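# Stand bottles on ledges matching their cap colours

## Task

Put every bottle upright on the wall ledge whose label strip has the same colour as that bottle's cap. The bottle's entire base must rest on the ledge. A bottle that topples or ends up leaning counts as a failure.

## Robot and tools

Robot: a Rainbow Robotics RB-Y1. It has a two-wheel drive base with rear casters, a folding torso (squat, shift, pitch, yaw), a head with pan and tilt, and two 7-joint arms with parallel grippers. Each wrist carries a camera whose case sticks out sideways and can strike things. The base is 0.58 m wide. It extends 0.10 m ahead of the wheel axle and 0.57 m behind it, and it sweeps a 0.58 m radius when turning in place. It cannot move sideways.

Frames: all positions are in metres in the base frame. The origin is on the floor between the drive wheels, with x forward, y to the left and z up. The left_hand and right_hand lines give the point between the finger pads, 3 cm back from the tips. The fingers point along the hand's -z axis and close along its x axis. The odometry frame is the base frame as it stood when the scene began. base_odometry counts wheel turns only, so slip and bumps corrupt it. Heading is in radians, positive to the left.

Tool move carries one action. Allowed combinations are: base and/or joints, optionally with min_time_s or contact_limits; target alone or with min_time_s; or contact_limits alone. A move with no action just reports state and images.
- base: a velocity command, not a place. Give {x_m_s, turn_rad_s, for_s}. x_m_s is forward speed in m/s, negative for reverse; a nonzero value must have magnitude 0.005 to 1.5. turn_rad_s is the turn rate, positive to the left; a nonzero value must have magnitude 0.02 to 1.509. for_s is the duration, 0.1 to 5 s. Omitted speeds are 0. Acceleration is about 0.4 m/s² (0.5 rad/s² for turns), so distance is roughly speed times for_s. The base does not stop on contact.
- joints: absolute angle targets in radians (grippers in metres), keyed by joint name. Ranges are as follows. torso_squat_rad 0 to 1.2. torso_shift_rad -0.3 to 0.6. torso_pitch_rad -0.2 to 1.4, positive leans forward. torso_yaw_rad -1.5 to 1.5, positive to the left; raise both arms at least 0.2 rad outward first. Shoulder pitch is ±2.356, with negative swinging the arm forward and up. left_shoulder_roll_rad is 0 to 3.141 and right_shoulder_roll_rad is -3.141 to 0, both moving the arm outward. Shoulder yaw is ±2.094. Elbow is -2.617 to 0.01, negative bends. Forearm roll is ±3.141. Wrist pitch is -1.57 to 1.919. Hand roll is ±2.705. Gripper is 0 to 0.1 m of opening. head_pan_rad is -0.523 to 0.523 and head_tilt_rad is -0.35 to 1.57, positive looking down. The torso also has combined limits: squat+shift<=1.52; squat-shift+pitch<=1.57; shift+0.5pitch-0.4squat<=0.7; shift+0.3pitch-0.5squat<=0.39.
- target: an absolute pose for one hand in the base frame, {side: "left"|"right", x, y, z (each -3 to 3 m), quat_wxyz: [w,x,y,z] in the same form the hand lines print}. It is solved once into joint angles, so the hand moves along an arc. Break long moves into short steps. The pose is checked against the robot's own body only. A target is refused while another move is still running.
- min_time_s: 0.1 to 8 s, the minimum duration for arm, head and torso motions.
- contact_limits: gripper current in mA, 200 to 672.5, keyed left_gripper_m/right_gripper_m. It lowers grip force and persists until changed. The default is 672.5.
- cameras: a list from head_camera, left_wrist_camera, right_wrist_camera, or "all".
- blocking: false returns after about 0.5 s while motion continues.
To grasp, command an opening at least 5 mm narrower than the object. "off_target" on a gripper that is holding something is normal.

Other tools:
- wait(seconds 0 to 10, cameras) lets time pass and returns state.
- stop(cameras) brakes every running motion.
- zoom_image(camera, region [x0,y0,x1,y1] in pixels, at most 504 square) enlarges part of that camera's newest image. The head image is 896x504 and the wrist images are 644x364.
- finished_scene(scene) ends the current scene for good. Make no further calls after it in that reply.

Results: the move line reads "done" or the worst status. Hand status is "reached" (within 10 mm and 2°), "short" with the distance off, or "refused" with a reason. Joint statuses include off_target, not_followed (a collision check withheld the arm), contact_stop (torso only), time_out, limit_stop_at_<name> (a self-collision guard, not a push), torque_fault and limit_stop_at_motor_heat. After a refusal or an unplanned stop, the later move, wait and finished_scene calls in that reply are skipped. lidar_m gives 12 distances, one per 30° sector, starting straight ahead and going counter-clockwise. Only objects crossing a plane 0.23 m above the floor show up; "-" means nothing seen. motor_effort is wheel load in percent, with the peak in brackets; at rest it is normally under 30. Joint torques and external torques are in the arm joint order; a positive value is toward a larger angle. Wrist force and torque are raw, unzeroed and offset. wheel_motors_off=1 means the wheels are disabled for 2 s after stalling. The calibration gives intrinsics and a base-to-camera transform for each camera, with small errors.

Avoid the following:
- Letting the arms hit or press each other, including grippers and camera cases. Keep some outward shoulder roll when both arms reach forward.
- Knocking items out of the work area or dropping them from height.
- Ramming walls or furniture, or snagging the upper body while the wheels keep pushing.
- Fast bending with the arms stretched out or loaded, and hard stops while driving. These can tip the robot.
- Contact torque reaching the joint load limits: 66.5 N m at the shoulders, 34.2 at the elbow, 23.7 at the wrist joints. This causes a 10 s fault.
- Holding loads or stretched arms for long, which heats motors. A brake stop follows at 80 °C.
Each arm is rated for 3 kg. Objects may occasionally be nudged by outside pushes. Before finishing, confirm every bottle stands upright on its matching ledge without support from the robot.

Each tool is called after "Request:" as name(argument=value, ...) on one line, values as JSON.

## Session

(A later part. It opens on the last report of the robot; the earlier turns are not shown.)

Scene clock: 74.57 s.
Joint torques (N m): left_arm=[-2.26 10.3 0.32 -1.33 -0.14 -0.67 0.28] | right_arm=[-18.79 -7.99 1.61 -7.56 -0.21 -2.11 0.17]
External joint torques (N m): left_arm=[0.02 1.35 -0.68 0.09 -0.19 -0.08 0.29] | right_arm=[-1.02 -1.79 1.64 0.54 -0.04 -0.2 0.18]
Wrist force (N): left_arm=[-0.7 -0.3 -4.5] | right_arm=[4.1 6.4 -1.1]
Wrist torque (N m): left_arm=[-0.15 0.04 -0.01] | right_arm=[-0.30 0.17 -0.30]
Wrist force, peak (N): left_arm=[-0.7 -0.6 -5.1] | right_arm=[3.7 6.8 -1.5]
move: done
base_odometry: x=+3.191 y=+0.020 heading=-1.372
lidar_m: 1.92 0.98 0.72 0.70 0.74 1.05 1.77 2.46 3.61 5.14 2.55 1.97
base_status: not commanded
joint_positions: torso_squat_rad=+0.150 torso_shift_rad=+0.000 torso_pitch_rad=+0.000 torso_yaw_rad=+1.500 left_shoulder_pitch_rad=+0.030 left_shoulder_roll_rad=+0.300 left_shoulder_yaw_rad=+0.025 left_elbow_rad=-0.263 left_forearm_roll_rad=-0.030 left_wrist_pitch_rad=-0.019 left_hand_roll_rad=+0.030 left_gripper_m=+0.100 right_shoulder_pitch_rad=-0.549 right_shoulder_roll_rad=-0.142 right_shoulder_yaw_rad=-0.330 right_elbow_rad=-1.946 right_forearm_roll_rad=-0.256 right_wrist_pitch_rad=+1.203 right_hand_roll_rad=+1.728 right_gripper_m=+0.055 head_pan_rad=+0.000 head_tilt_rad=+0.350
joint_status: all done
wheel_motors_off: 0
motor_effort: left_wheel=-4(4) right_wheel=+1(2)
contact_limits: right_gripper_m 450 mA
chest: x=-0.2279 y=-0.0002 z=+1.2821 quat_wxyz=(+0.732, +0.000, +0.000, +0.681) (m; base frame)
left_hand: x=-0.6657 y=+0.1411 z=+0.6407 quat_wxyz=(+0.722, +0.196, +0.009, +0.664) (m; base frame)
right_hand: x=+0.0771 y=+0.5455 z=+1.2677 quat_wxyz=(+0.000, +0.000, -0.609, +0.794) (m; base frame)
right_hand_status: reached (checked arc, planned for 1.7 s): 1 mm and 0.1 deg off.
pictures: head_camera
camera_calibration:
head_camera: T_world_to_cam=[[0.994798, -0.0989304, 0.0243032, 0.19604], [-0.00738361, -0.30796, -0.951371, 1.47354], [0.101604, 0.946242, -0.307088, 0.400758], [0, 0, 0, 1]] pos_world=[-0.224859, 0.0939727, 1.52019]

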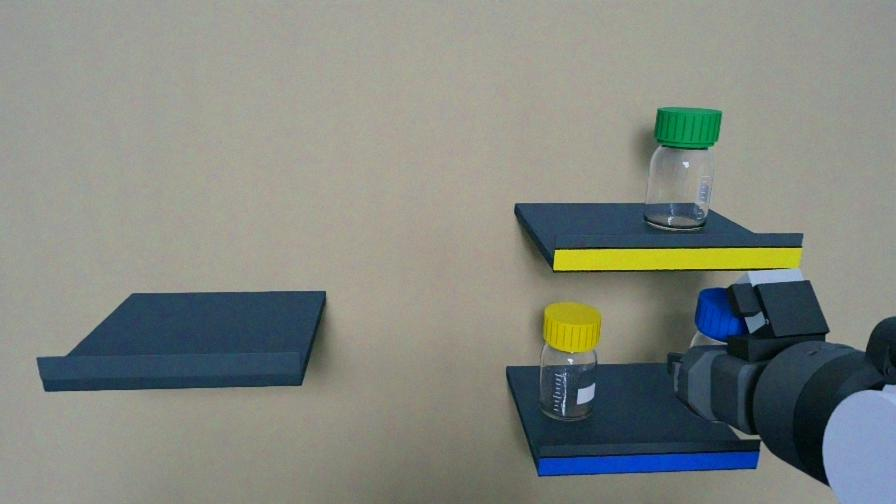

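Request:
move(target={"side": "right", "x": 0.066, "y": 0.561, "z": 1.236, "quat_wxyz": [0, 0, -0.6088, 0.7934]}, min_time_s=1.3, cameras=[])

Request:
move(target={"side": "right", "x": 0.066, "y": 0.561, "z": 1.2245, "quat_wxyz": [0, 0, -0.6088, 0.7934]}, min_time_s=0.7, cameras=["head_camera"])

Request:
zoom_image(camera="head_camera", region=[480, 180, 860, 480])

Scene clock: 76.77 s.
Joint torques (N m): left_arm=[-2.44 10.22 0.34 -1.38 -0.13 -0.68 0.22] | right_arm=[-8.24 1.28 5.37 -1.12 -1.25 2.27 -0.22]
External joint torques (N m): left_arm=[-0.15 1.27 -0.67 0.05 -0.18 -0.1 0.23] | right_arm=[9.71 6.71 5.15 7.69 -1.07 4.17 -0.21]
Wrist force (N): left_arm=[-0.9 -0.7 -4.9] | right_arm=[-5.6 -14.5 4.0]
Wrist torque (N m): left_arm=[-0.10 0.00 -0.02] | right_arm=[0.14 0.06 0.11]
Wrist force, peak (N): left_arm=[-0.5 -0.6 -5.0] | right_arm=[-6.2 -15.7 3.5]
move: done
base_odometry: x=+3.191 y=+0.020 heading=-1.372
lidar_m: 1.92 0.98 0.73 0.70 0.75 1.05 1.77 2.46 3.62 5.14 2.55 1.97
base_status: not commanded
joint_positions: torso_squat_rad=+0.150 torso_shift_rad=+0.000 torso_pitch_rad=+0.000 torso_yaw_rad=+1.500 left_shoulder_pitch_rad=+0.030 left_shoulder_roll_rad=+0.300 left_shoulder_yaw_rad=+0.025 left_elbow_rad=-0.263 left_forearm_roll_rad=-0.030 left_wrist_pitch_rad=-0.019 left_hand_roll_rad=+0.030 left_gripper_m=+0.100 right_shoulder_pitch_rad=-0.519 right_shoulder_roll_rad=-0.097 right_shoulder_yaw_rad=-0.301 right_elbow_rad=-1.863 right_forearm_roll_rad=-0.226 right_wrist_pitch_rad=+1.074 right_hand_roll_rad=+1.752 right_gripper_m=+0.055 head_pan_rad=+0.000 head_tilt_rad=+0.350
joint_status: all done
wheel_motors_off: 0
motor_effort: left_wheel=-4(4) right_wheel=+1(2)
contact_limits: right_gripper_m 450 mA
chest: x=-0.2279 y=-0.0004 z=+1.2821 quat_wxyz=(+0.732, +0.000, +0.000, +0.681) (m; base frame)
left_hand: x=-0.6657 y=+0.1412 z=+0.6408 quat_wxyz=(+0.722, +0.196, +0.009, +0.664) (m; base frame)
right_hand: x=+0.0668 y=+0.5608 z=+1.2387 quat_wxyz=(+0.000, -0.001, -0.611, +0.792) (m; base frame)
right_hand_status: reached (checked arc, planned for 1.3 s): 3 mm and 0.3 deg off.
pictures: none
No camera images: "cameras" was empty.

Scene clock: 77.80 s.
Joint torques (N m): left_arm=[-2.57 10.34 0.49 -1.61 -0.13 -0.67 0.31] | right_arm=[14.83 7.44 6.16 11.11 -0.91 12.01 -0.26]
External joint torques (N m): left_arm=[-0.27 1.4 -0.51 -0.18 -0.18 -0.08 0.32] | right_arm=[32.64 12.74 5.94 20.06 -0.74 13.92 -0.25]
Wrist force (N): left_arm=[-0.8 -0.4 -4.6] | right_arm=[-11.3 -55.6 -18.1]
Wrist torque (N m): left_arm=[-0.15 0.03 -0.04] | right_arm=[-0.27 -0.02 0.30]
Wrist force, peak (N): left_arm=[-0.4 -0.9 -5.0] | right_arm=[-10.4 -57.3 -17.1]
move: done
base_odometry: x=+3.191 y=+0.020 heading=-1.372
lidar_m: 1.91 0.97 0.72 0.70 0.74 1.05 1.77 2.45 3.61 5.14 2.55 1.97
base_status: not commanded
joint_positions: torso_squat_rad=+0.150 torso_shift_rad=+0.000 torso_pitch_rad=+0.000 torso_yaw_rad=+1.500 left_shoulder_pitch_rad=+0.030 left_shoulder_roll_rad=+0.300 left_shoulder_yaw_rad=+0.025 left_elbow_rad=-0.263 left_forearm_roll_rad=-0.030 left_wrist_pitch_rad=-0.019 left_hand_roll_rad=+0.030 left_gripper_m=+0.100 right_shoulder_pitch_rad=-0.501 right_shoulder_roll_rad=-0.090 right_shoulder_yaw_rad=-0.297 right_elbow_rad=-1.855 right_forearm_roll_rad=-0.230 right_wrist_pitch_rad=+1.037 right_hand_roll_rad=+1.763 right_gripper_m=+0.055 head_pan_rad=+0.000 head_tilt_rad=+0.350
joint_status: all done
wheel_motors_off: 0
motor_effort: left_wheel=-4(5) right_wheel=+1(2)
contact_limits: right_gripper_m 450 mA
chest: x=-0.2281 y=-0.0005 z=+1.2821 quat_wxyz=(+0.732, +0.000, -0.001, +0.681) (m; base frame)
left_hand: x=-0.6656 y=+0.1413 z=+0.6407 quat_wxyz=(+0.721, +0.196, +0.009, +0.664) (m; base frame)
right_hand: x=+0.0663 y=+0.5614 z=+1.2326 quat_wxyz=(-0.001, -0.002, -0.615, +0.789) (m; base frame)
right_hand_status: reached (checked arc, planned for 0.7 s): 8 mm and 0.9 deg off.
pictures: head_camera
camera_calibration:
head_camera: T_world_to_cam=[[0.99478, -0.0990195, 0.0246612, 0.195748], [-0.00698854, -0.307213, -0.951615, 1.47387], [0.101805, 0.946475, -0.306301, 0.400121], [0, 0, 0, 1]] pos_world=[-0.22516, 0.0934707, 1.52029]

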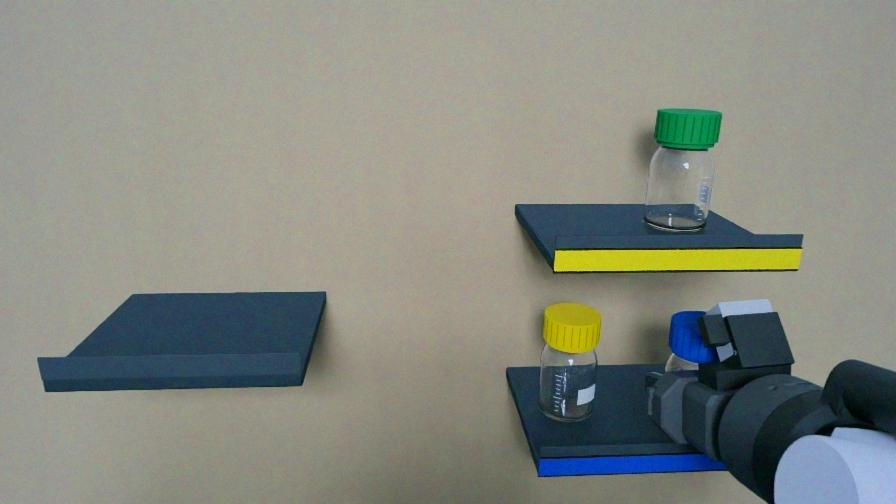

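Scaled by 1.326 from the camera's 896x504 image, which has a finer 1280x720 frame.

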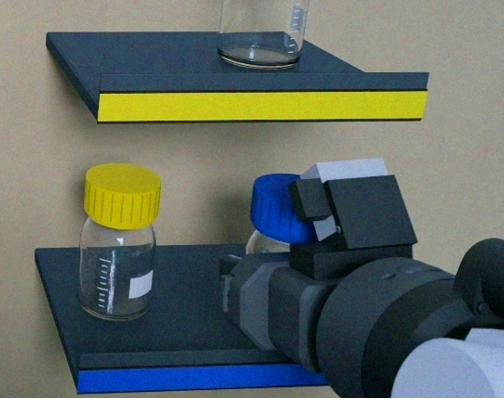

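Request:
move(target={"side": "right", "x": 0.066, "y": 0.561, "z": 1.2515, "quat_wxyz": [0, 0, -0.6088, 0.7934]}, min_time_s=0.7, cameras=["head_camera", "right_wrist_camera"])

Request:
zoom_image(camera="head_camera", region=[600, 260, 820, 480])

Scene clock: 80.70 s.
Joint torques (N m): left_arm=[-2.46 10.35 0.33 -1.44 -0.02 -0.64 0.33] | right_arm=[-18.88 -7.26 -1.2 -8.53 -0.13 -1.93 -0.2]
External joint torques (N m): left_arm=[-0.19 1.41 -0.68 -0.01 -0.06 -0.05 0.34] | right_arm=[-0.71 -1.63 -1.4 0.06 0.03 -0.03 -0.2]
Wrist force (N): left_arm=[-0.7 -0.8 -4.9] | right_arm=[3.4 6.1 -1.4]
Wrist torque (N m): left_arm=[-0.11 0.02 -0.03] | right_arm=[-0.23 0.14 -0.08]
Wrist force, peak (N): left_arm=[-0.6 -0.5 -5.0] | right_arm=[-11.5 -57.1 -18.6]
move: done
base_odometry: x=+3.191 y=+0.020 heading=-1.372
lidar_m: 1.92 0.98 0.73 0.70 0.74 1.05 1.77 2.45 3.62 5.14 2.55 1.97
base_status: not commanded
joint_positions: torso_squat_rad=+0.150 torso_shift_rad=+0.000 torso_pitch_rad=+0.000 torso_yaw_rad=+1.500 left_shoulder_pitch_rad=+0.030 left_shoulder_roll_rad=+0.300 left_shoulder_yaw_rad=+0.025 left_elbow_rad=-0.263 left_forearm_roll_rad=-0.030 left_wrist_pitch_rad=-0.019 left_hand_roll_rad=+0.030 left_gripper_m=+0.100 right_shoulder_pitch_rad=-0.547 right_shoulder_roll_rad=-0.106 right_shoulder_yaw_rad=-0.306 right_elbow_rad=-1.874 right_forearm_roll_rad=-0.221 right_wrist_pitch_rad=+1.114 right_hand_roll_rad=+1.739 right_gripper_m=+0.055 head_pan_rad=+0.000 head_tilt_rad=+0.350
joint_status: all done
wheel_motors_off: 0
motor_effort: left_wheel=-4(5) right_wheel=+1(2)
contact_limits: right_gripper_m 450 mA
chest: x=-0.2280 y=-0.0002 z=+1.2821 quat_wxyz=(+0.732, +0.000, +0.000, +0.682) (m; base frame)
left_hand: x=-0.6657 y=+0.1411 z=+0.6406 quat_wxyz=(+0.722, +0.196, +0.009, +0.664) (m; base frame)
right_hand: x=+0.0660 y=+0.5609 z=+1.2505 quat_wxyz=(+0.000, +0.000, -0.610, +0.793) (m; base frame)
right_hand_status: reached (checked arc, planned for 0.7 s): 1 mm and 0.2 deg off.
pictures: head_camera, right_wrist_camera
camera_calibration:
head_camera: T_world_to_cam=[[0.994789, -0.098961, 0.0245232, 0.195907], [-0.00718493, -0.30798, -0.951366, 1.47358], [0.101701, 0.946232, -0.307086, 0.400798], [0, 0, 0, 1]] pos_world=[-0.22506, 0.0939729, 1.52019]
right_wrist_camera: T_world_to_cam=[[0.998544, -0.00347882, 0.053828, -0.136062], [0.0358969, -0.701992, -0.71128, 1.30787], [0.0402612, 0.712177, -0.700845, 0.546391], [0, 0, 0, 1]] pos_world=[0.0669175, 0.52851, 1.32052]

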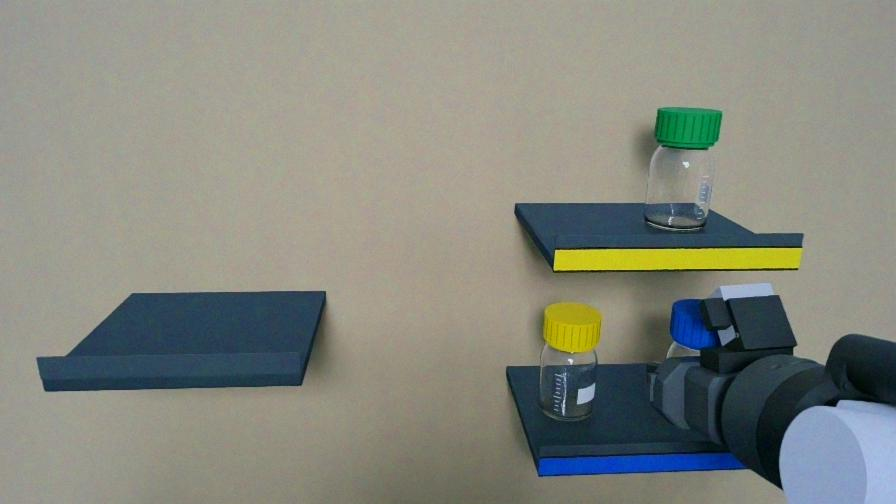

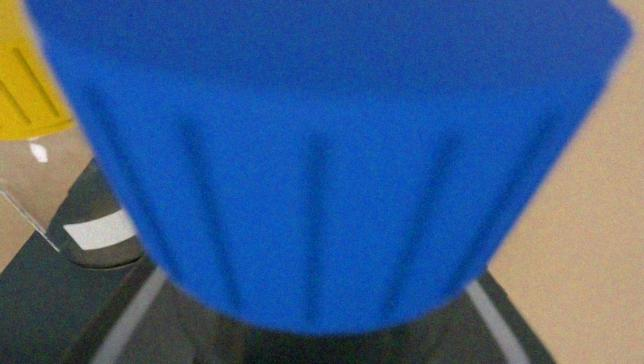

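Scaled by 2.291 from the camera's 896x504 image, which has a finer 1280x720 frame.

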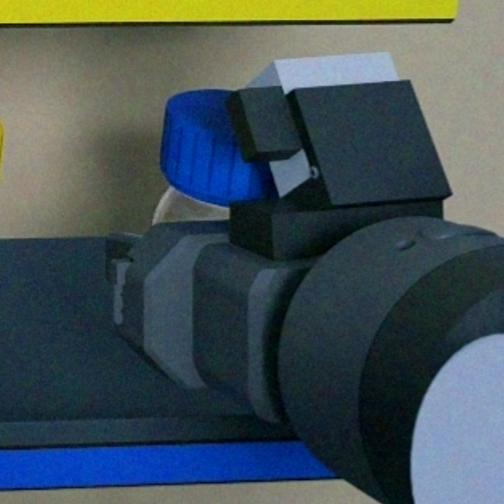

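Request:
move(target={"side": "right", "x": 0.066, "y": 0.576, "z": 1.2475, "quat_wxyz": [0, 0, -0.6088, 0.7934]}, min_time_s=0.9, cameras=[])

Request:
move(target={"side": "right", "x": 0.066, "y": 0.577, "z": 1.2385, "quat_wxyz": [0, 0, -0.6088, 0.7934]}, min_time_s=0.7, cameras=["head_camera"])

Request:
zoom_image(camera="head_camera", region=[600, 260, 820, 480])

Scene clock: 82.40 s.
Joint torques (N m): left_arm=[-2.51 10.42 0.55 -1.35 -0.07 -0.65 0.39] | right_arm=[-20.6 -7.69 -0.43 -8.37 0.09 -2.18 0.13]
External joint torques (N m): left_arm=[-0.23 1.48 -0.46 0.08 -0.12 -0.07 0.4] | right_arm=[-1.7 -1.8 -0.62 0.46 0.25 -0.28 0.14]
Wrist force (N): left_arm=[-0.5 -0.7 -4.6] | right_arm=[3.5 6.2 -1.7]
Wrist torque (N m): left_arm=[-0.12 0.05 -0.03] | right_arm=[-0.23 0.15 -0.26]
Wrist force, peak (N): left_arm=[-0.5 -0.5 -5.0] | right_arm=[3.7 7.3 -1.3]
move: done
base_odometry: x=+3.191 y=+0.020 heading=-1.372
lidar_m: 1.92 0.98 0.73 0.70 0.74 1.05 1.77 2.46 3.62 5.14 2.55 1.97
base_status: not commanded
joint_positions: torso_squat_rad=+0.150 torso_shift_rad=+0.000 torso_pitch_rad=+0.000 torso_yaw_rad=+1.500 left_shoulder_pitch_rad=+0.030 left_shoulder_roll_rad=+0.300 left_shoulder_yaw_rad=+0.025 left_elbow_rad=-0.263 left_forearm_roll_rad=-0.030 left_wrist_pitch_rad=-0.019 left_hand_roll_rad=+0.030 left_gripper_m=+0.100 right_shoulder_pitch_rad=-0.583 right_shoulder_roll_rad=-0.113 right_shoulder_yaw_rad=-0.307 right_elbow_rad=-1.795 right_forearm_roll_rad=-0.217 right_wrist_pitch_rad=+1.073 right_hand_roll_rad=+1.743 right_gripper_m=+0.055 head_pan_rad=+0.000 head_tilt_rad=+0.350
joint_status: all done
wheel_motors_off: 0
motor_effort: left_wheel=-4(5) right_wheel=+1(2)
contact_limits: right_gripper_m 450 mA
chest: x=-0.2280 y=-0.0002 z=+1.2821 quat_wxyz=(+0.732, +0.000, +0.000, +0.682) (m; base frame)
left_hand: x=-0.6657 y=+0.1411 z=+0.6406 quat_wxyz=(+0.722, +0.196, +0.009, +0.664) (m; base frame)
right_hand: x=+0.0658 y=+0.5759 z=+1.2471 quat_wxyz=(+0.000, +0.000, -0.608, +0.794) (m; base frame)
right_hand_status: reached (checked arc, planned for 0.9 s): 0 mm and 0.0 deg off.
pictures: none
No camera images: "cameras" was empty.

Scene clock: 83.43 s.
Joint torques (N m): left_arm=[-2.57 10.51 0.16 -1.49 -0.12 -0.67 0.22] | right_arm=[-18.03 -5.22 2.1 -8.52 -0.42 -2.32 0.24]
External joint torques (N m): left_arm=[-0.29 1.56 -0.84 -0.07 -0.17 -0.08 0.23] | right_arm=[0.77 0.57 1.89 0.45 -0.26 -0.42 0.24]
Wrist force (N): left_arm=[-0.6 -0.7 -4.5] | right_arm=[3.6 5.4 -1.2]
Wrist torque (N m): left_arm=[-0.11 0.04 -0.03] | right_arm=[-0.14 0.12 -0.31]
Wrist force, peak (N): left_arm=[-0.8 -0.7 -4.9] | right_arm=[3.6 7.0 -1.6]
move: done
base_odometry: x=+3.191 y=+0.020 heading=-1.372
lidar_m: 1.92 0.97 0.72 0.70 0.74 1.05 1.77 2.45 3.61 5.14 2.55 1.97
base_status: not commanded
joint_positions: torso_squat_rad=+0.150 torso_shift_rad=+0.000 torso_pitch_rad=+0.000 torso_yaw_rad=+1.500 left_shoulder_pitch_rad=+0.030 left_shoulder_roll_rad=+0.300 left_shoulder_yaw_rad=+0.025 left_elbow_rad=-0.263 left_forearm_roll_rad=-0.030 left_wrist_pitch_rad=-0.019 left_hand_roll_rad=+0.030 left_gripper_m=+0.100 right_shoulder_pitch_rad=-0.567 right_shoulder_roll_rad=-0.107 right_shoulder_yaw_rad=-0.305 right_elbow_rad=-1.783 right_forearm_roll_rad=-0.220 right_wrist_pitch_rad=+1.046 right_hand_roll_rad=+1.751 right_gripper_m=+0.055 head_pan_rad=+0.000 head_tilt_rad=+0.350
joint_status: all done
wheel_motors_off: 0
motor_effort: left_wheel=-4(5) right_wheel=+1(2)
contact_limits: right_gripper_m 450 mA
chest: x=-0.2280 y=-0.0002 z=+1.2821 quat_wxyz=(+0.732, +0.000, +0.000, +0.682) (m; base frame)
left_hand: x=-0.6657 y=+0.1411 z=+0.6406 quat_wxyz=(+0.722, +0.196, +0.009, +0.664) (m; base frame)
right_hand: x=+0.0662 y=+0.5768 z=+1.2386 quat_wxyz=(+0.000, +0.000, -0.609, +0.794) (m; base frame)
right_hand_status: reached (checked arc, planned for 0.7 s): 0 mm and 0.0 deg off.
pictures: head_camera
camera_calibration:
head_camera: T_world_to_cam=[[0.994789, -0.098961, 0.0245232, 0.195907], [-0.00718493, -0.30798, -0.951366, 1.47358], [0.101701, 0.946232, -0.307086, 0.400798], [0, 0, 0, 1]] pos_world=[-0.22506, 0.0939729, 1.52019]

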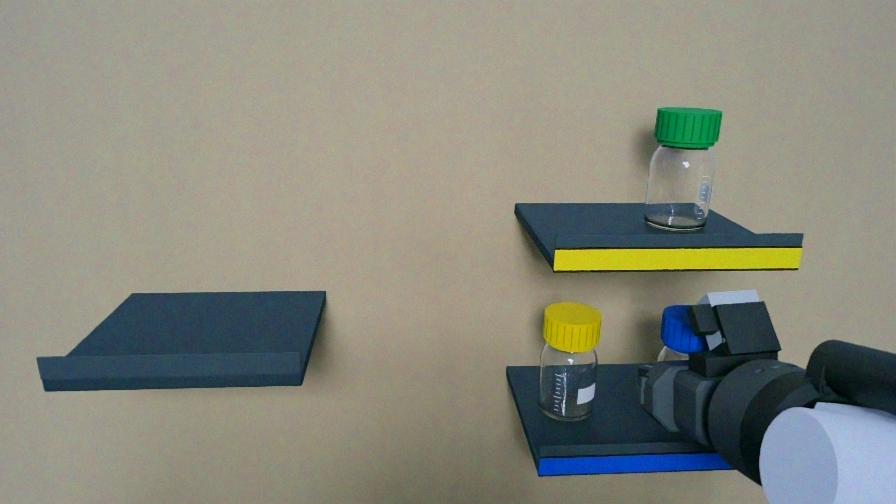

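Scaled by 2.291 from the camera's 896x504 image, which has a finer 1280x720 frame.

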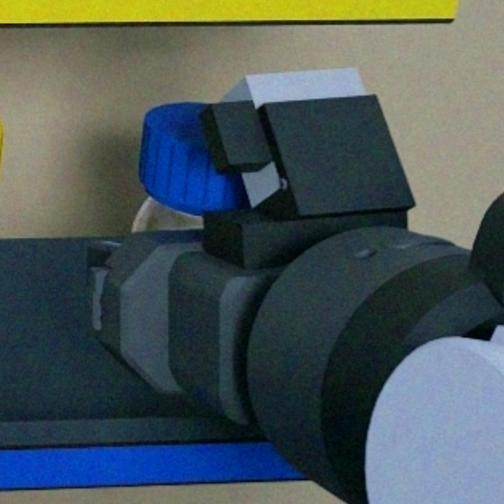

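Request:
move(target={"side": "right", "x": 0.066, "y": 0.577, "z": 1.2295, "quat_wxyz": [0, 0, -0.6088, 0.7934]}, min_time_s=0.7, cameras=[])

Request:
move(target={"side": "right", "x": 0.066, "y": 0.577, "z": 1.225, "quat_wxyz": [0, 0, -0.6088, 0.7934]}, min_time_s=0.5, cameras=["right_wrist_camera"])

Scene clock: 84.90 s.
Joint torques (N m): left_arm=[-2.64 10.5 0.33 -1.52 -0.09 -0.74 0.27] | right_arm=[-17.82 -5.42 2.09 -8.77 -0.35 -2.43 0.14]
External joint torques (N m): left_arm=[-0.36 1.55 -0.68 -0.09 -0.14 -0.16 0.28] | right_arm=[0.84 0.23 1.86 0.34 -0.19 -0.53 0.15]
Wrist force (N): left_arm=[-0.7 -0.7 -4.8] | right_arm=[2.9 5.7 -1.5]
Wrist torque (N m): left_arm=[-0.11 0.02 -0.03] | right_arm=[-0.19 0.08 -0.28]
Wrist force, peak (N): left_arm=[-0.5 -0.6 -4.9] | right_arm=[2.5 7.5 -1.9]
move: done
base_odometry: x=+3.191 y=+0.020 heading=-1.372
lidar_m: 1.91 0.98 0.73 0.70 0.74 1.04 1.77 2.45 3.61 5.14 2.55 1.97
base_status: not commanded
joint_positions: torso_squat_rad=+0.150 torso_shift_rad=+0.000 torso_pitch_rad=+0.000 torso_yaw_rad=+1.500 left_shoulder_pitch_rad=+0.030 left_shoulder_roll_rad=+0.300 left_shoulder_yaw_rad=+0.025 left_elbow_rad=-0.263 left_forearm_roll_rad=-0.030 left_wrist_pitch_rad=-0.019 left_hand_roll_rad=+0.030 left_gripper_m=+0.100 right_shoulder_pitch_rad=-0.549 right_shoulder_roll_rad=-0.101 right_shoulder_yaw_rad=-0.301 right_elbow_rad=-1.774 right_forearm_roll_rad=-0.224 right_wrist_pitch_rad=+1.019 right_hand_roll_rad=+1.759 right_gripper_m=+0.055 head_pan_rad=+0.000 head_tilt_rad=+0.350
joint_status: all done
wheel_motors_off: 0
motor_effort: left_wheel=-5(5) right_wheel=+1(2)
contact_limits: right_gripper_m 450 mA
chest: x=-0.2280 y=-0.0002 z=+1.2821 quat_wxyz=(+0.732, +0.000, +0.000, +0.682) (m; base frame)
left_hand: x=-0.6657 y=+0.1411 z=+0.6406 quat_wxyz=(+0.722, +0.196, +0.009, +0.664) (m; base frame)
right_hand: x=+0.0662 y=+0.5768 z=+1.2296 quat_wxyz=(+0.000, +0.000, -0.609, +0.794) (m; base frame)
right_hand_status: reached (checked arc, planned for 0.7 s): 0 mm and 0.0 deg off.
pictures: none
No camera images: "cameras" was empty.

Scene clock: 85.73 s.
Joint torques (N m): left_arm=[-2.59 10.31 0.32 -1.27 -0.05 -0.62 0.25] | right_arm=[-17.57 -5.16 2.52 -8.73 -0.2 -2.41 0.08]
External joint torques (N m): left_arm=[-0.31 1.37 -0.69 0.15 -0.1 -0.03 0.26] | right_arm=[1.02 0.42 2.29 0.45 -0.03 -0.52 0.09]
Wrist force (N): left_arm=[-0.6 -0.4 -4.5] | right_arm=[2.8 6.1 -1.0]
Wrist torque (N m): left_arm=[-0.15 0.04 -0.04] | right_arm=[-0.24 0.03 -0.24]
Wrist force, peak (N): left_arm=[-0.5 -0.4 -5.0] | right_arm=[3.6 6.9 -1.4]
move: done
base_odometry: x=+3.191 y=+0.020 heading=-1.372
lidar_m: 1.91 0.97 0.73 0.70 0.73 1.04 1.77 2.46 3.61 5.14 2.55 1.97
base_status: not commanded
joint_positions: torso_squat_rad=+0.150 torso_shift_rad=+0.000 torso_pitch_rad=+0.000 torso_yaw_rad=+1.500 left_shoulder_pitch_rad=+0.030 left_shoulder_roll_rad=+0.300 left_shoulder_yaw_rad=+0.025 left_elbow_rad=-0.263 left_forearm_roll_rad=-0.030 left_wrist_pitch_rad=-0.019 left_hand_roll_rad=+0.030 left_gripper_m=+0.100 right_shoulder_pitch_rad=-0.540 right_shoulder_roll_rad=-0.098 right_shoulder_yaw_rad=-0.300 right_elbow_rad=-1.769 right_forearm_roll_rad=-0.226 right_wrist_pitch_rad=+1.005 right_hand_roll_rad=+1.764 right_gripper_m=+0.055 head_pan_rad=+0.000 head_tilt_rad=+0.350
joint_status: all done
wheel_motors_off: 0
motor_effort: left_wheel=-5(5) right_wheel=+0(2)
contact_limits: right_gripper_m 450 mA
chest: x=-0.2280 y=-0.0002 z=+1.2821 quat_wxyz=(+0.732, +0.000, +0.000, +0.682) (m; base frame)
left_hand: x=-0.6657 y=+0.1411 z=+0.6406 quat_wxyz=(+0.722, +0.196, +0.009, +0.664) (m; base frame)
right_hand: x=+0.0662 y=+0.5769 z=+1.2251 quat_wxyz=(+0.000, +0.000, -0.609, +0.793) (m; base frame)
right_hand_status: reached (checked arc, planned for 0.5 s): 0 mm and 0.0 deg off.
pictures: right_wrist_camera
camera_calibration:
right_wrist_camera: T_world_to_cam=[[0.998533, -0.00339532, 0.054047, -0.135173], [0.0359941, -0.704057, -0.709231, 1.29969], [0.0404602, 0.710135, -0.702902, 0.520879], [0, 0, 0, 1]] pos_world=[0.0671181, 0.544704, 1.29521]

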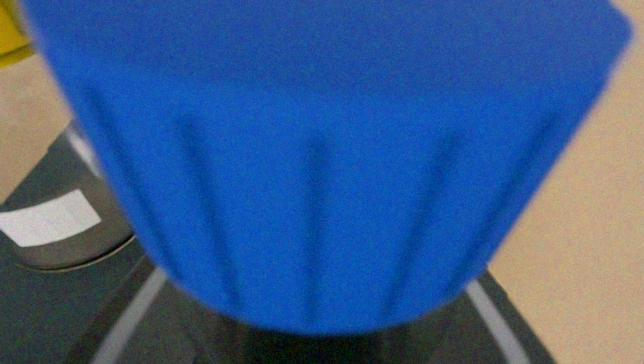

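Request:
move(target={"side": "right", "x": 0.066, "y": 0.577, "z": 1.2195, "quat_wxyz": [0, 0, -0.6088, 0.7934]}, min_time_s=0.6, cameras=["head_camera"])

Request:
zoom_image(camera="head_camera", region=[600, 260, 820, 480])

Scene clock: 87.23 s.
Joint torques (N m): left_arm=[-2.24 10.57 0.54 -1.36 -0.07 -0.54 0.24] | right_arm=[-10.34 -3.74 1.94 -2.67 0.05 0.5 0.12]
External joint torques (N m): left_arm=[0.05 1.62 -0.46 0.07 -0.12 0.05 0.25] | right_arm=[8.18 1.78 1.71 6.57 0.22 2.4 0.13]
Wrist force (N): left_arm=[-0.6 -0.6 -4.7] | right_arm=[3.1 -6.5 7.8]
Wrist torque (N m): left_arm=[-0.14 0.05 -0.03] | right_arm=[-0.38 0.09 -0.29]
Wrist force, peak (N): left_arm=[-0.6 -0.4 -5.1] | right_arm=[3.3 -7.1 8.0]
move: done
base_odometry: x=+3.191 y=+0.020 heading=-1.372
lidar_m: 1.92 0.97 0.73 0.70 0.74 1.06 1.78 2.46 3.61 5.14 2.55 1.97
base_status: not commanded
joint_positions: torso_squat_rad=+0.150 torso_shift_rad=+0.000 torso_pitch_rad=+0.000 torso_yaw_rad=+1.500 left_shoulder_pitch_rad=+0.030 left_shoulder_roll_rad=+0.300 left_shoulder_yaw_rad=+0.025 left_elbow_rad=-0.263 left_forearm_roll_rad=-0.030 left_wrist_pitch_rad=-0.019 left_hand_roll_rad=+0.030 left_gripper_m=+0.100 right_shoulder_pitch_rad=-0.531 right_shoulder_roll_rad=-0.095 right_shoulder_yaw_rad=-0.298 right_elbow_rad=-1.764 right_forearm_roll_rad=-0.229 right_wrist_pitch_rad=+0.988 right_hand_roll_rad=+1.769 right_gripper_m=+0.055 head_pan_rad=+0.000 head_tilt_rad=+0.350
joint_status: all done
wheel_motors_off: 0
motor_effort: left_wheel=-4(5) right_wheel=+2(2)
contact_limits: right_gripper_m 450 mA
chest: x=-0.2280 y=-0.0004 z=+1.2821 quat_wxyz=(+0.732, +0.000, +0.000, +0.682) (m; base frame)
left_hand: x=-0.6657 y=+0.1411 z=+0.6407 quat_wxyz=(+0.722, +0.196, +0.009, +0.664) (m; base frame)
right_hand: x=+0.0661 y=+0.5769 z=+1.2216 quat_wxyz=(+0.000, +0.000, -0.610, +0.792) (m; base frame)
right_hand_status: reached (checked arc, planned for 0.6 s): 2 mm and 0.2 deg off.
pictures: head_camera
camera_calibration:
head_camera: T_world_to_cam=[[0.994789, -0.0989723, 0.0244816, 0.195941], [-0.00719551, -0.307676, -0.951464, 1.47361], [0.101701, 0.94633, -0.306785, 0.400616], [0, 0, 0, 1]] pos_world=[-0.22506, 0.093672, 1.52019]

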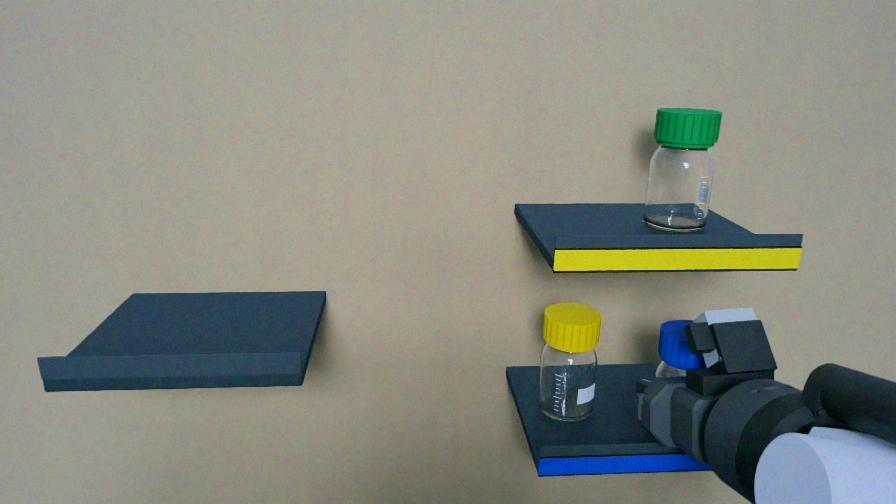

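Scaled by 2.291 from the camera's 896x504 image, which has a finer 1280x720 frame.

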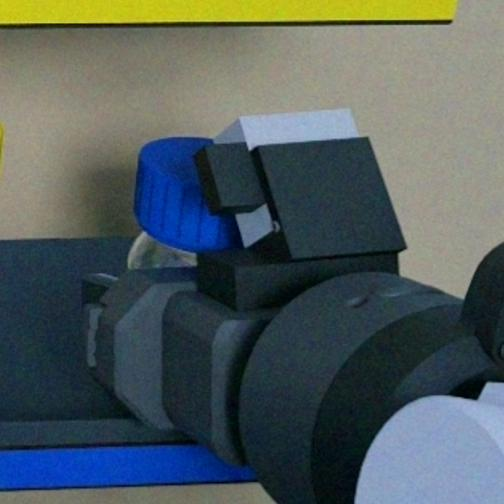

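Request:
move(joints={"right_gripper_m": 0.086}, cameras=["right_wrist_camera"])

Request:
move(target={"side": "right", "x": 0.066, "y": 0.57, "z": 1.238, "quat_wxyz": [0, 0, -0.6088, 0.7934]}, min_time_s=0.8, cameras=["right_wrist_camera"])

Request:
move(target={"side": "right", "x": 0.066, "y": 0.455, "z": 1.255, "quat_wxyz": [0, 0, -0.6088, 0.7934]}, min_time_s=1.5, cameras=["head_camera", "right_wrist_camera"])

Scene clock: 88.50 s.
Joint torques (N m): left_arm=[-2.41 10.48 0.49 -1.48 -0.04 -0.76 0.37] | right_arm=[-16.48 -4.31 2.2 -8.43 -0.01 -1.45 0.21]
External joint torques (N m): left_arm=[-0.13 1.54 -0.51 -0.05 -0.09 -0.18 0.38] | right_arm=[2.02 1.2 1.97 0.82 0.16 0.45 0.22]
Wrist force (N): left_arm=[-0.4 -0.9 -4.8] | right_arm=[3.6 4.5 -0.2]
Wrist torque (N m): left_arm=[-0.11 0.07 -0.03] | right_arm=[-0.24 0.13 -0.27]
Wrist force, peak (N): left_arm=[-0.5 -0.7 -4.9] | right_arm=[3.4 -7.1 8.0]
move: done
base_odometry: x=+3.191 y=+0.020 heading=-1.372
lidar_m: 1.92 0.98 0.73 0.70 0.74 1.06 1.77 2.45 3.62 5.14 2.55 1.97
base_status: not commanded
joint_positions: torso_squat_rad=+0.150 torso_shift_rad=+0.000 torso_pitch_rad=+0.000 torso_yaw_rad=+1.500 left_shoulder_pitch_rad=+0.030 left_shoulder_roll_rad=+0.300 left_shoulder_yaw_rad=+0.025 left_elbow_rad=-0.263 left_forearm_roll_rad=-0.030 left_wrist_pitch_rad=-0.019 left_hand_roll_rad=+0.030 left_gripper_m=+0.100 right_shoulder_pitch_rad=-0.529 right_shoulder_roll_rad=-0.094 right_shoulder_yaw_rad=-0.298 right_elbow_rad=-1.763 right_forearm_roll_rad=-0.229 right_wrist_pitch_rad=+0.988 right_hand_roll_rad=+1.769 right_gripper_m=+0.086 head_pan_rad=+0.000 head_tilt_rad=+0.350
joint_status: all done
wheel_motors_off: 0
motor_effort: left_wheel=-5(5) right_wheel=+1(2)
contact_limits: right_gripper_m 450 mA
chest: x=-0.2280 y=-0.0002 z=+1.2821 quat_wxyz=(+0.732, +0.000, +0.000, +0.682) (m; base frame)
left_hand: x=-0.6657 y=+0.1411 z=+0.6407 quat_wxyz=(+0.722, +0.196, +0.009, +0.664) (m; base frame)
right_hand: x=+0.0662 y=+0.5769 z=+1.2199 quat_wxyz=(+0.000, +0.000, -0.609, +0.793) (m; base frame)
pictures: right_wrist_camera
camera_calibration:
right_wrist_camera: T_world_to_cam=[[0.998533, -0.00342898, 0.0540417, -0.134866], [0.0359896, -0.703656, -0.709629, 1.2963], [0.04046, 0.710533, -0.7025, 0.516488], [0, 0, 0, 1]] pos_world=[0.0671181, 0.544705, 1.29001]

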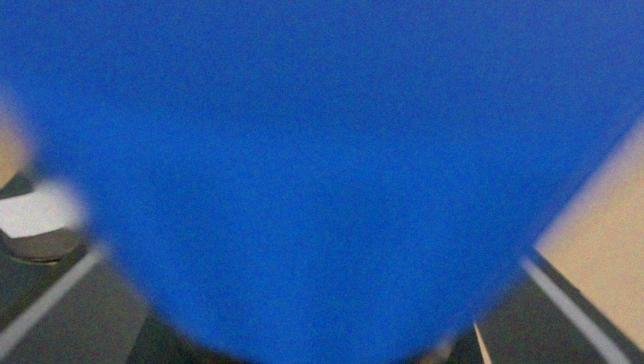

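Scene clock: 89.63 s.
Joint torques (N m): left_arm=[-2.5 10.22 0.42 -1.44 -0.18 -0.65 0.33] | right_arm=[-19.41 -6.75 -0.55 -8.56 -0.04 -1.52 -0.05]
External joint torques (N m): left_arm=[-0.22 1.28 -0.59 -0.01 -0.23 -0.06 0.34] | right_arm=[-0.97 -1.13 -0.74 0.37 0.12 0.39 -0.04]
Wrist force (N): left_arm=[-0.3 -0.7 -4.9] | right_arm=[3.2 5.5 -1.1]
Wrist torque (N m): left_arm=[-0.13 0.08 -0.04] | right_arm=[-0.32 0.13 -0.06]
Wrist force, peak (N): left_arm=[-0.3 -0.7 -4.9] | right_arm=[3.7 5.5 -1.6]
move: done
base_odometry: x=+3.191 y=+0.020 heading=-1.372
lidar_m: 1.91 0.98 0.73 0.70 0.74 1.05 1.77 2.46 3.61 5.14 2.55 1.97
base_status: not commanded
joint_positions: torso_squat_rad=+0.150 torso_shift_rad=+0.000 torso_pitch_rad=+0.000 torso_yaw_rad=+1.500 left_shoulder_pitch_rad=+0.030 left_shoulder_roll_rad=+0.300 left_shoulder_yaw_rad=+0.025 left_elbow_rad=-0.263 left_forearm_roll_rad=-0.030 left_wrist_pitch_rad=-0.019 left_hand_roll_rad=+0.030 left_gripper_m=+0.100 right_shoulder_pitch_rad=-0.545 right_shoulder_roll_rad=-0.103 right_shoulder_yaw_rad=-0.301 right_elbow_rad=-1.813 right_forearm_roll_rad=-0.224 right_wrist_pitch_rad=+1.052 right_hand_roll_rad=+1.751 right_gripper_m=+0.086 head_pan_rad=+0.000 head_tilt_rad=+0.350
joint_status: all done
wheel_motors_off: 0
motor_effort: left_wheel=-5(5) right_wheel=+1(2)
contact_limits: right_gripper_m 450 mA
chest: x=-0.2280 y=-0.0002 z=+1.2821 quat_wxyz=(+0.732, +0.000, +0.000, +0.682) (m; base frame)
left_hand: x=-0.6657 y=+0.1411 z=+0.6407 quat_wxyz=(+0.722, +0.196, +0.009, +0.664) (m; base frame)
right_hand: x=+0.0659 y=+0.5707 z=+1.2372 quat_wxyz=(+0.000, +0.000, -0.610, +0.793) (m; base frame)
right_hand_status: reached (checked arc, planned for 0.8 s): 1 mm and 0.1 deg off.
pictures: right_wrist_camera
camera_calibration:
right_wrist_camera: T_world_to_cam=[[0.998523, -0.00288455, 0.0542572, -0.136097], [0.036594, -0.70244, -0.710802, 1.30493], [0.0401628, 0.711737, -0.701297, 0.530999], [0, 0, 0, 1]] pos_world=[0.0668174, 0.53831, 1.30732]

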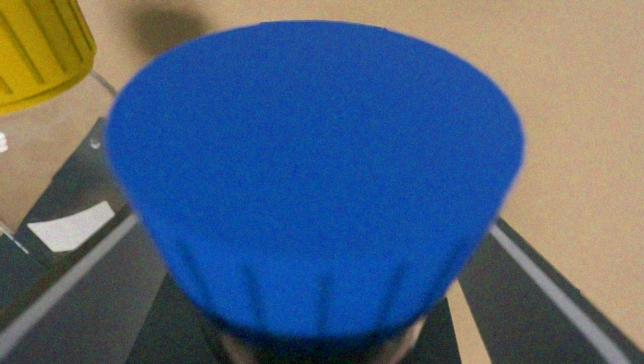

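Scene clock: 91.47 s.
Joint torques (N m): left_arm=[-2.02 10.34 0.2 -1.45 -0.16 -0.52 0.26] | right_arm=[-11.1 -3.77 -0.45 -6.77 -0.31 -1.73 -0.14]
External joint torques (N m): left_arm=[0.26 1.39 -0.81 -0.03 -0.21 0.06 0.27] | right_arm=[1.75 0.37 -0.43 0.41 -0.13 0.18 -0.13]
Wrist force (N): left_arm=[-0.2 -0.8 -4.7] | right_arm=[3.5 5.0 -1.1]
Wrist torque (N m): left_arm=[-0.12 0.09 -0.03] | right_arm=[-0.24 0.13 -0.11]
Wrist force, peak (N): left_arm=[-0.9 -0.8 -5.0] | right_arm=[3.9 5.4 -1.1]
move: done
base_odometry: x=+3.191 y=+0.020 heading=-1.372
lidar_m: 1.91 0.98 0.73 0.70 0.74 1.05 1.77 2.45 3.62 5.14 2.56 1.97
base_status: not commanded
joint_positions: torso_squat_rad=+0.150 torso_shift_rad=+0.000 torso_pitch_rad=+0.000 torso_yaw_rad=+1.500 left_shoulder_pitch_rad=+0.030 left_shoulder_roll_rad=+0.300 left_shoulder_yaw_rad=+0.025 left_elbow_rad=-0.263 left_forearm_roll_rad=-0.030 left_wrist_pitch_rad=-0.019 left_hand_roll_rad=+0.030 left_gripper_m=+0.100 right_shoulder_pitch_rad=-0.290 right_shoulder_roll_rad=-0.074 right_shoulder_yaw_rad=-0.310 right_elbow_rad=-2.348 right_forearm_roll_rad=-0.289 right_wrist_pitch_rad=+1.346 right_hand_roll_rad=+1.717 right_gripper_m=+0.086 head_pan_rad=+0.000 head_tilt_rad=+0.350
joint_status: all done
wheel_motors_off: 0
motor_effort: left_wheel=-5(5) right_wheel=+2(2)
contact_limits: right_gripper_m 450 mA
chest: x=-0.2280 y=-0.0002 z=+1.2821 quat_wxyz=(+0.732, +0.000, +0.000, +0.682) (m; base frame)
left_hand: x=-0.6657 y=+0.1411 z=+0.6407 quat_wxyz=(+0.722, +0.196, +0.009, +0.664) (m; base frame)
right_hand: x=+0.0659 y=+0.4551 z=+1.2551 quat_wxyz=(+0.000, +0.000, -0.609, +0.793) (m; base frame)
right_hand_status: reached (checked arc, planned for 1.5 s): 0 mm and 0.0 deg off.
pictures: head_camera, right_wrist_camera
camera_calibration:
head_camera: T_world_to_cam=[[0.994789, -0.0989668, 0.0245143, 0.195821], [-0.0071854, -0.307889, -0.951395, 1.47362], [0.101704, 0.946261, -0.306996, 0.400648], [0, 0, 0, 1]] pos_world=[-0.22496, 0.0939726, 1.52019]
right_wrist_camera: T_world_to_cam=[[0.998511, -0.00271547, 0.0544758, -0.137762], [0.0367913, -0.703798, -0.709447, 1.23528], [0.0402664, 0.710395, -0.70265, 0.628112], [0, 0, 0, 1]] pos_world=[0.0668178, 0.422806, 1.32521]

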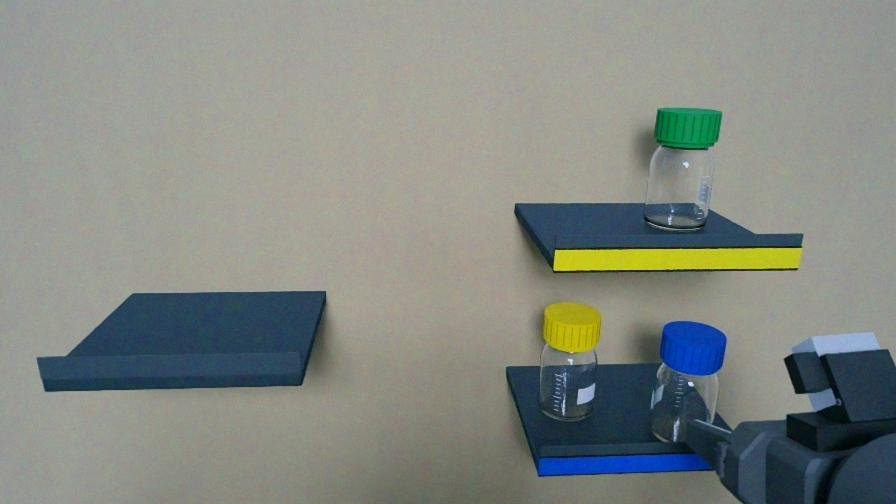

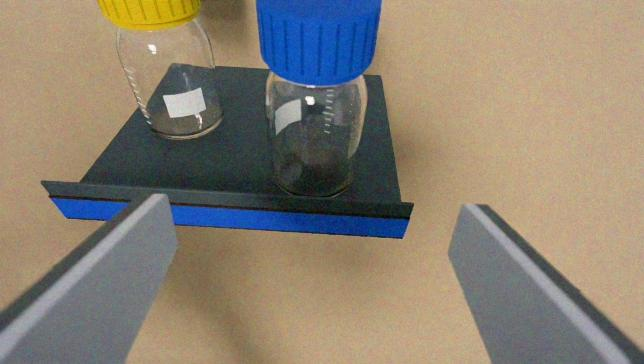

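Request:
move(target={"side": "right", "x": -0.028, "y": 0.46, "z": 1.262, "quat_wxyz": [0, 0, -0.6088, 0.7934]}, min_time_s=1.0, cameras=["right_wrist_camera"])

Request:
move(joints={"right_gripper_m": 0.08}, cameras=[])

Request:
move(target={"side": "right", "x": -0.028, "y": 0.55, "z": 1.247, "quat_wxyz": [0, 0, -0.6088, 0.7934]}, min_time_s=1.5, cameras=["right_wrist_camera", "head_camera"])

Scene clock: 93.77 s.
Joint torques (N m): left_arm=[-2.43 10.19 0.62 -1.4 -0.14 -0.66 0.24] | right_arm=[-13.26 0.13 1.25 -6.37 0.07 -1.7 -0.1]
External joint torques (N m): left_arm=[-0.15 1.24 -0.39 0.02 -0.19 -0.07 0.25] | right_arm=[-0.21 0.42 1.38 0.55 -0.13 0.23 -0.09]
Wrist force (N): left_arm=[-0.3 -0.5 -4.7] | right_arm=[3.0 4.1 -0.5]
Wrist torque (N m): left_arm=[-0.15 0.07 -0.03] | right_arm=[-0.15 0.06 -0.11]
Wrist force, peak (N): left_arm=[-0.4 -0.6 -5.1] | right_arm=[3.5 5.7 -0.9]
move: done
base_odometry: x=+3.191 y=+0.020 heading=-1.372
lidar_m: 1.92 0.97 0.73 0.70 0.75 1.06 1.77 2.45 3.61 5.14 2.55 1.97
base_status: not commanded
joint_positions: torso_squat_rad=+0.150 torso_shift_rad=+0.000 torso_pitch_rad=+0.000 torso_yaw_rad=+1.500 left_shoulder_pitch_rad=+0.030 left_shoulder_roll_rad=+0.300 left_shoulder_yaw_rad=+0.025 left_elbow_rad=-0.263 left_forearm_roll_rad=-0.030 left_wrist_pitch_rad=-0.019 left_hand_roll_rad=+0.030 left_gripper_m=+0.100 right_shoulder_pitch_rad=-0.317 right_shoulder_roll_rad=+0.000 right_shoulder_yaw_rad=+0.046 right_elbow_rad=-2.376 right_forearm_roll_rad=+0.070 right_wrist_pitch_rad=+1.366 right_hand_roll_rad=+1.508 right_gripper_m=+0.086 head_pan_rad=+0.000 head_tilt_rad=+0.350
joint_status: all done
wheel_motors_off: 0
motor_effort: left_wheel=-4(5) right_wheel=+2(2)
contact_limits: right_gripper_m 450 mA
chest: x=-0.2280 y=-0.0002 z=+1.2821 quat_wxyz=(+0.732, +0.000, +0.000, +0.682) (m; base frame)
left_hand: x=-0.6657 y=+0.1411 z=+0.6407 quat_wxyz=(+0.722, +0.196, +0.009, +0.664) (m; base frame)
right_hand: x=-0.0278 y=+0.4599 z=+1.2620 quat_wxyz=(+0.000, +0.000, -0.609, +0.793) (m; base frame)
right_hand_status: reached (checked arc, planned for 1.0 s): 0 mm and 0.1 deg off.
pictures: right_wrist_camera
camera_calibration:
right_wrist_camera: T_world_to_cam=[[0.998524, -0.00195261, 0.0542712, -0.0446161], [0.0371971, -0.703527, -0.709695, 1.24723], [0.039567, 0.710666, -0.702416, 0.632876], [0, 0, 0, 1]] pos_world=[-0.0268841, 0.427609, 1.33212]

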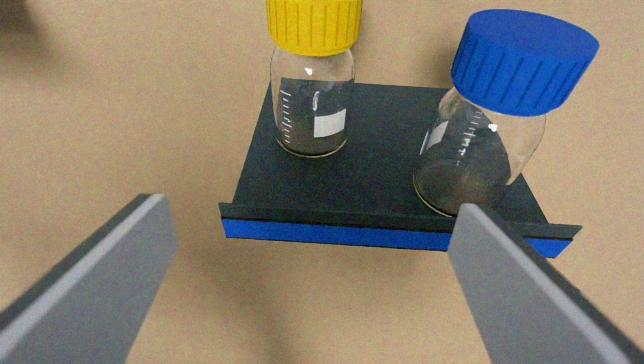

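Scene clock: 94.27 s.
Joint torques (N m): left_arm=[-2.29 10.26 0.43 -1.51 -0.21 -0.74 0.33] | right_arm=[-13.7 0.05 1.39 -6.75 0.01 -1.62 -0.01]
External joint torques (N m): left_arm=[-0.01 1.32 -0.57 -0.08 -0.26 -0.16 0.34] | right_arm=[-0.65 0.34 1.52 0.18 -0.19 0.31 0]
Wrist force (N): left_arm=[-0.8 -0.5 -4.8] | right_arm=[2.8 4.5 -0.7]
Wrist torque (N m): left_arm=[-0.13 0.01 -0.03] | right_arm=[-0.19 0.05 -0.13]
Wrist force, peak (N): left_arm=[-0.5 -0.7 -4.9] | right_arm=[2.9 5.4 -1.2]
move: done
base_odometry: x=+3.191 y=+0.020 heading=-1.372
lidar_m: 1.91 0.98 0.72 0.70 0.75 1.05 1.78 2.46 3.62 5.14 2.54 1.97
base_status: not commanded
joint_positions: torso_squat_rad=+0.150 torso_shift_rad=+0.000 torso_pitch_rad=+0.000 torso_yaw_rad=+1.500 left_shoulder_pitch_rad=+0.030 left_shoulder_roll_rad=+0.300 left_shoulder_yaw_rad=+0.025 left_elbow_rad=-0.263 left_forearm_roll_rad=-0.030 left_wrist_pitch_rad=-0.019 left_hand_roll_rad=+0.030 left_gripper_m=+0.100 right_shoulder_pitch_rad=-0.317 right_shoulder_roll_rad=+0.000 right_shoulder_yaw_rad=+0.046 right_elbow_rad=-2.376 right_forearm_roll_rad=+0.070 right_wrist_pitch_rad=+1.366 right_hand_roll_rad=+1.508 right_gripper_m=+0.080 head_pan_rad=+0.000 head_tilt_rad=+0.350
joint_status: all done
wheel_motors_off: 0
motor_effort: left_wheel=-5(5) right_wheel=+1(2)
contact_limits: right_gripper_m 450 mA
chest: x=-0.2280 y=-0.0002 z=+1.2821 quat_wxyz=(+0.732, +0.000, +0.000, +0.682) (m; base frame)
left_hand: x=-0.6657 y=+0.1411 z=+0.6407 quat_wxyz=(+0.722, +0.196, +0.009, +0.664) (m; base frame)
right_hand: x=-0.0278 y=+0.4599 z=+1.2620 quat_wxyz=(+0.000, +0.000, -0.609, +0.793) (m; base frame)
pictures: none
No camera images: "cameras" was empty.

Scene clock: 96.10 s.
Joint torques (N m): left_arm=[-2.49 10.49 0.64 -1.41 -0.16 -0.74 0.26] | right_arm=[-17.93 -2.83 -1.56 -7.55 0.11 -1.85 -0.11]
External joint torques (N m): left_arm=[-0.21 1.55 -0.37 0.01 -0.2 -0.16 0.27] | right_arm=[-0.64 -1.02 -1.14 0.85 -0.17 0.08 -0.11]
Wrist force (N): left_arm=[-0.6 -0.7 -4.9] | right_arm=[2.2 4.1 -0.4]
Wrist torque (N m): left_arm=[-0.11 0.04 -0.04] | right_arm=[-0.20 0.01 -0.03]
Wrist force, peak (N): left_arm=[-0.4 -0.7 -5.0] | right_arm=[4.1 4.6 -1.4]
move: done
base_odometry: x=+3.191 y=+0.020 heading=-1.372
lidar_m: 1.92 0.97 0.73 0.70 0.74 1.05 1.77 2.46 3.62 5.14 2.55 1.97
base_status: not commanded
joint_positions: torso_squat_rad=+0.150 torso_shift_rad=+0.000 torso_pitch_rad=+0.000 torso_yaw_rad=+1.500 left_shoulder_pitch_rad=+0.030 left_shoulder_roll_rad=+0.300 left_shoulder_yaw_rad=+0.025 left_elbow_rad=-0.263 left_forearm_roll_rad=-0.030 left_wrist_pitch_rad=-0.019 left_hand_roll_rad=+0.030 left_gripper_m=+0.100 right_shoulder_pitch_rad=-0.507 right_shoulder_roll_rad=-0.028 right_shoulder_yaw_rad=-0.019 right_elbow_rad=-1.964 right_forearm_roll_rad=+0.054 right_wrist_pitch_rad=+1.135 right_hand_roll_rad=+1.476 right_gripper_m=+0.080 head_pan_rad=+0.000 head_tilt_rad=+0.350
joint_status: all done
wheel_motors_off: 0
motor_effort: left_wheel=-5(5) right_wheel=+2(2)
contact_limits: right_gripper_m 450 mA
chest: x=-0.2280 y=-0.0002 z=+1.2821 quat_wxyz=(+0.732, +0.000, +0.000, +0.682) (m; base frame)
left_hand: x=-0.6657 y=+0.1411 z=+0.6407 quat_wxyz=(+0.722, +0.196, +0.009, +0.664) (m; base frame)
right_hand: x=-0.0282 y=+0.5493 z=+1.2470 quat_wxyz=(+0.000, +0.000, -0.609, +0.793) (m; base frame)
right_hand_status: reached (checked arc, planned for 1.5 s): 1 mm and 0.0 deg off.
pictures: head_camera, right_wrist_camera
camera_calibration:
head_camera: T_world_to_cam=[[0.994788, -0.0989983, 0.0244201, 0.195967], [-0.00728421, -0.307879, -0.951398, 1.4736], [0.101705, 0.946261, -0.306995, 0.400648], [0, 0, 0, 1]] pos_world=[-0.224959, 0.0939727, 1.52019]
right_wrist_camera: T_world_to_cam=[[0.998538, -0.00275912, 0.0539825, -0.0425309], [0.0363964, -0.704043, -0.709224, 1.29918], [0.0399628, 0.710152, -0.702913, 0.559679], [0, 0, 0, 1]] pos_world=[-0.0271832, 0.517105, 1.31711]

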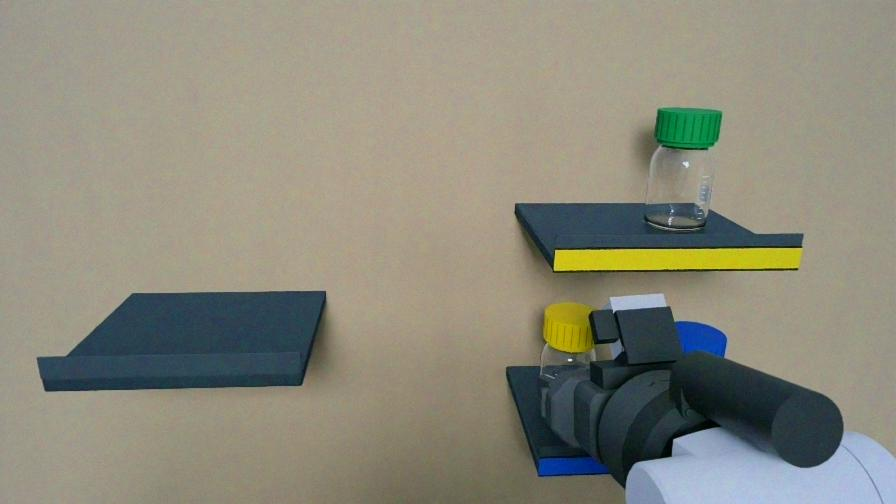

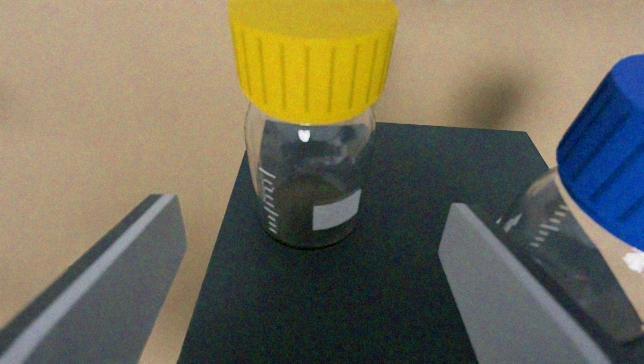

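Request:
move(target={"side": "right", "x": -0.029, "y": 0.622, "z": 1.2255, "quat_wxyz": [0, 0, -0.6088, 0.7934]}, min_time_s=1.5, cameras=["right_wrist_camera"])

Scene clock: 98.60 s.
Joint torques (N m): left_arm=[-2.39 10.18 0.58 -1.52 -0.08 -0.71 0.23] | right_arm=[-21.04 -4.32 -1.42 -8.6 0.29 -1.86 -0.24]
External joint torques (N m): left_arm=[-0.11 1.24 -0.43 -0.1 -0.13 -0.13 0.24] | right_arm=[-0.32 -0.88 -0.75 0.95 -0.05 0.05 -0.23]
Wrist force (N): left_arm=[-0.6 -0.7 -4.8] | right_arm=[3.1 4.1 -0.5]
Wrist torque (N m): left_arm=[-0.12 0.05 -0.03] | right_arm=[-0.21 0.11 -0.12]
Wrist force, peak (N): left_arm=[-0.4 -0.8 -5.1] | right_arm=[3.6 5.4 -0.8]
move: done
base_odometry: x=+3.191 y=+0.020 heading=-1.372
lidar_m: 1.91 0.97 0.73 0.70 0.74 1.05 1.77 2.46 3.61 5.14 2.56 1.97
base_status: not commanded
joint_positions: torso_squat_rad=+0.150 torso_shift_rad=+0.000 torso_pitch_rad=+0.000 torso_yaw_rad=+1.500 left_shoulder_pitch_rad=+0.030 left_shoulder_roll_rad=+0.300 left_shoulder_yaw_rad=+0.025 left_elbow_rad=-0.263 left_forearm_roll_rad=-0.030 left_wrist_pitch_rad=-0.019 left_hand_roll_rad=+0.030 left_gripper_m=+0.100 right_shoulder_pitch_rad=-0.678 right_shoulder_roll_rad=-0.059 right_shoulder_yaw_rad=-0.056 right_elbow_rad=-1.560 right_forearm_roll_rad=+0.052 right_wrist_pitch_rad=+0.897 right_hand_roll_rad=+1.439 right_gripper_m=+0.080 head_pan_rad=+0.000 head_tilt_rad=+0.350
joint_status: all done
wheel_motors_off: 0
motor_effort: left_wheel=-4(5) right_wheel=+2(3)
contact_limits: right_gripper_m 450 mA
chest: x=-0.2280 y=-0.0002 z=+1.2821 quat_wxyz=(+0.732, +0.000, +0.000, +0.682) (m; base frame)
left_hand: x=-0.6657 y=+0.1411 z=+0.6407 quat_wxyz=(+0.722, +0.196, +0.009, +0.664) (m; base frame)
right_hand: x=-0.0292 y=+0.6213 z=+1.2255 quat_wxyz=(+0.000, +0.000, -0.609, +0.793) (m; base frame)
right_hand_status: reached (checked arc, planned for 1.5 s): 1 mm and 0.0 deg off.
pictures: right_wrist_camera
camera_calibration:
right_wrist_camera: T_world_to_cam=[[0.998531, -0.0026192, 0.0541249, -0.0403405], [0.036596, -0.704042, -0.709215, 1.33466], [0.0399638, 0.710154, -0.702912, 0.493477], [0, 0, 0, 1]] pos_world=[-0.0282831, 0.589106, 1.29561]

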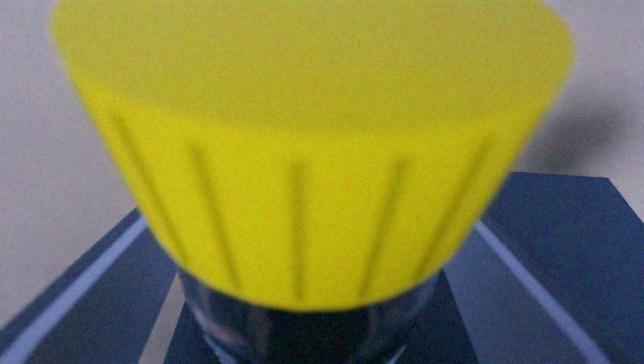

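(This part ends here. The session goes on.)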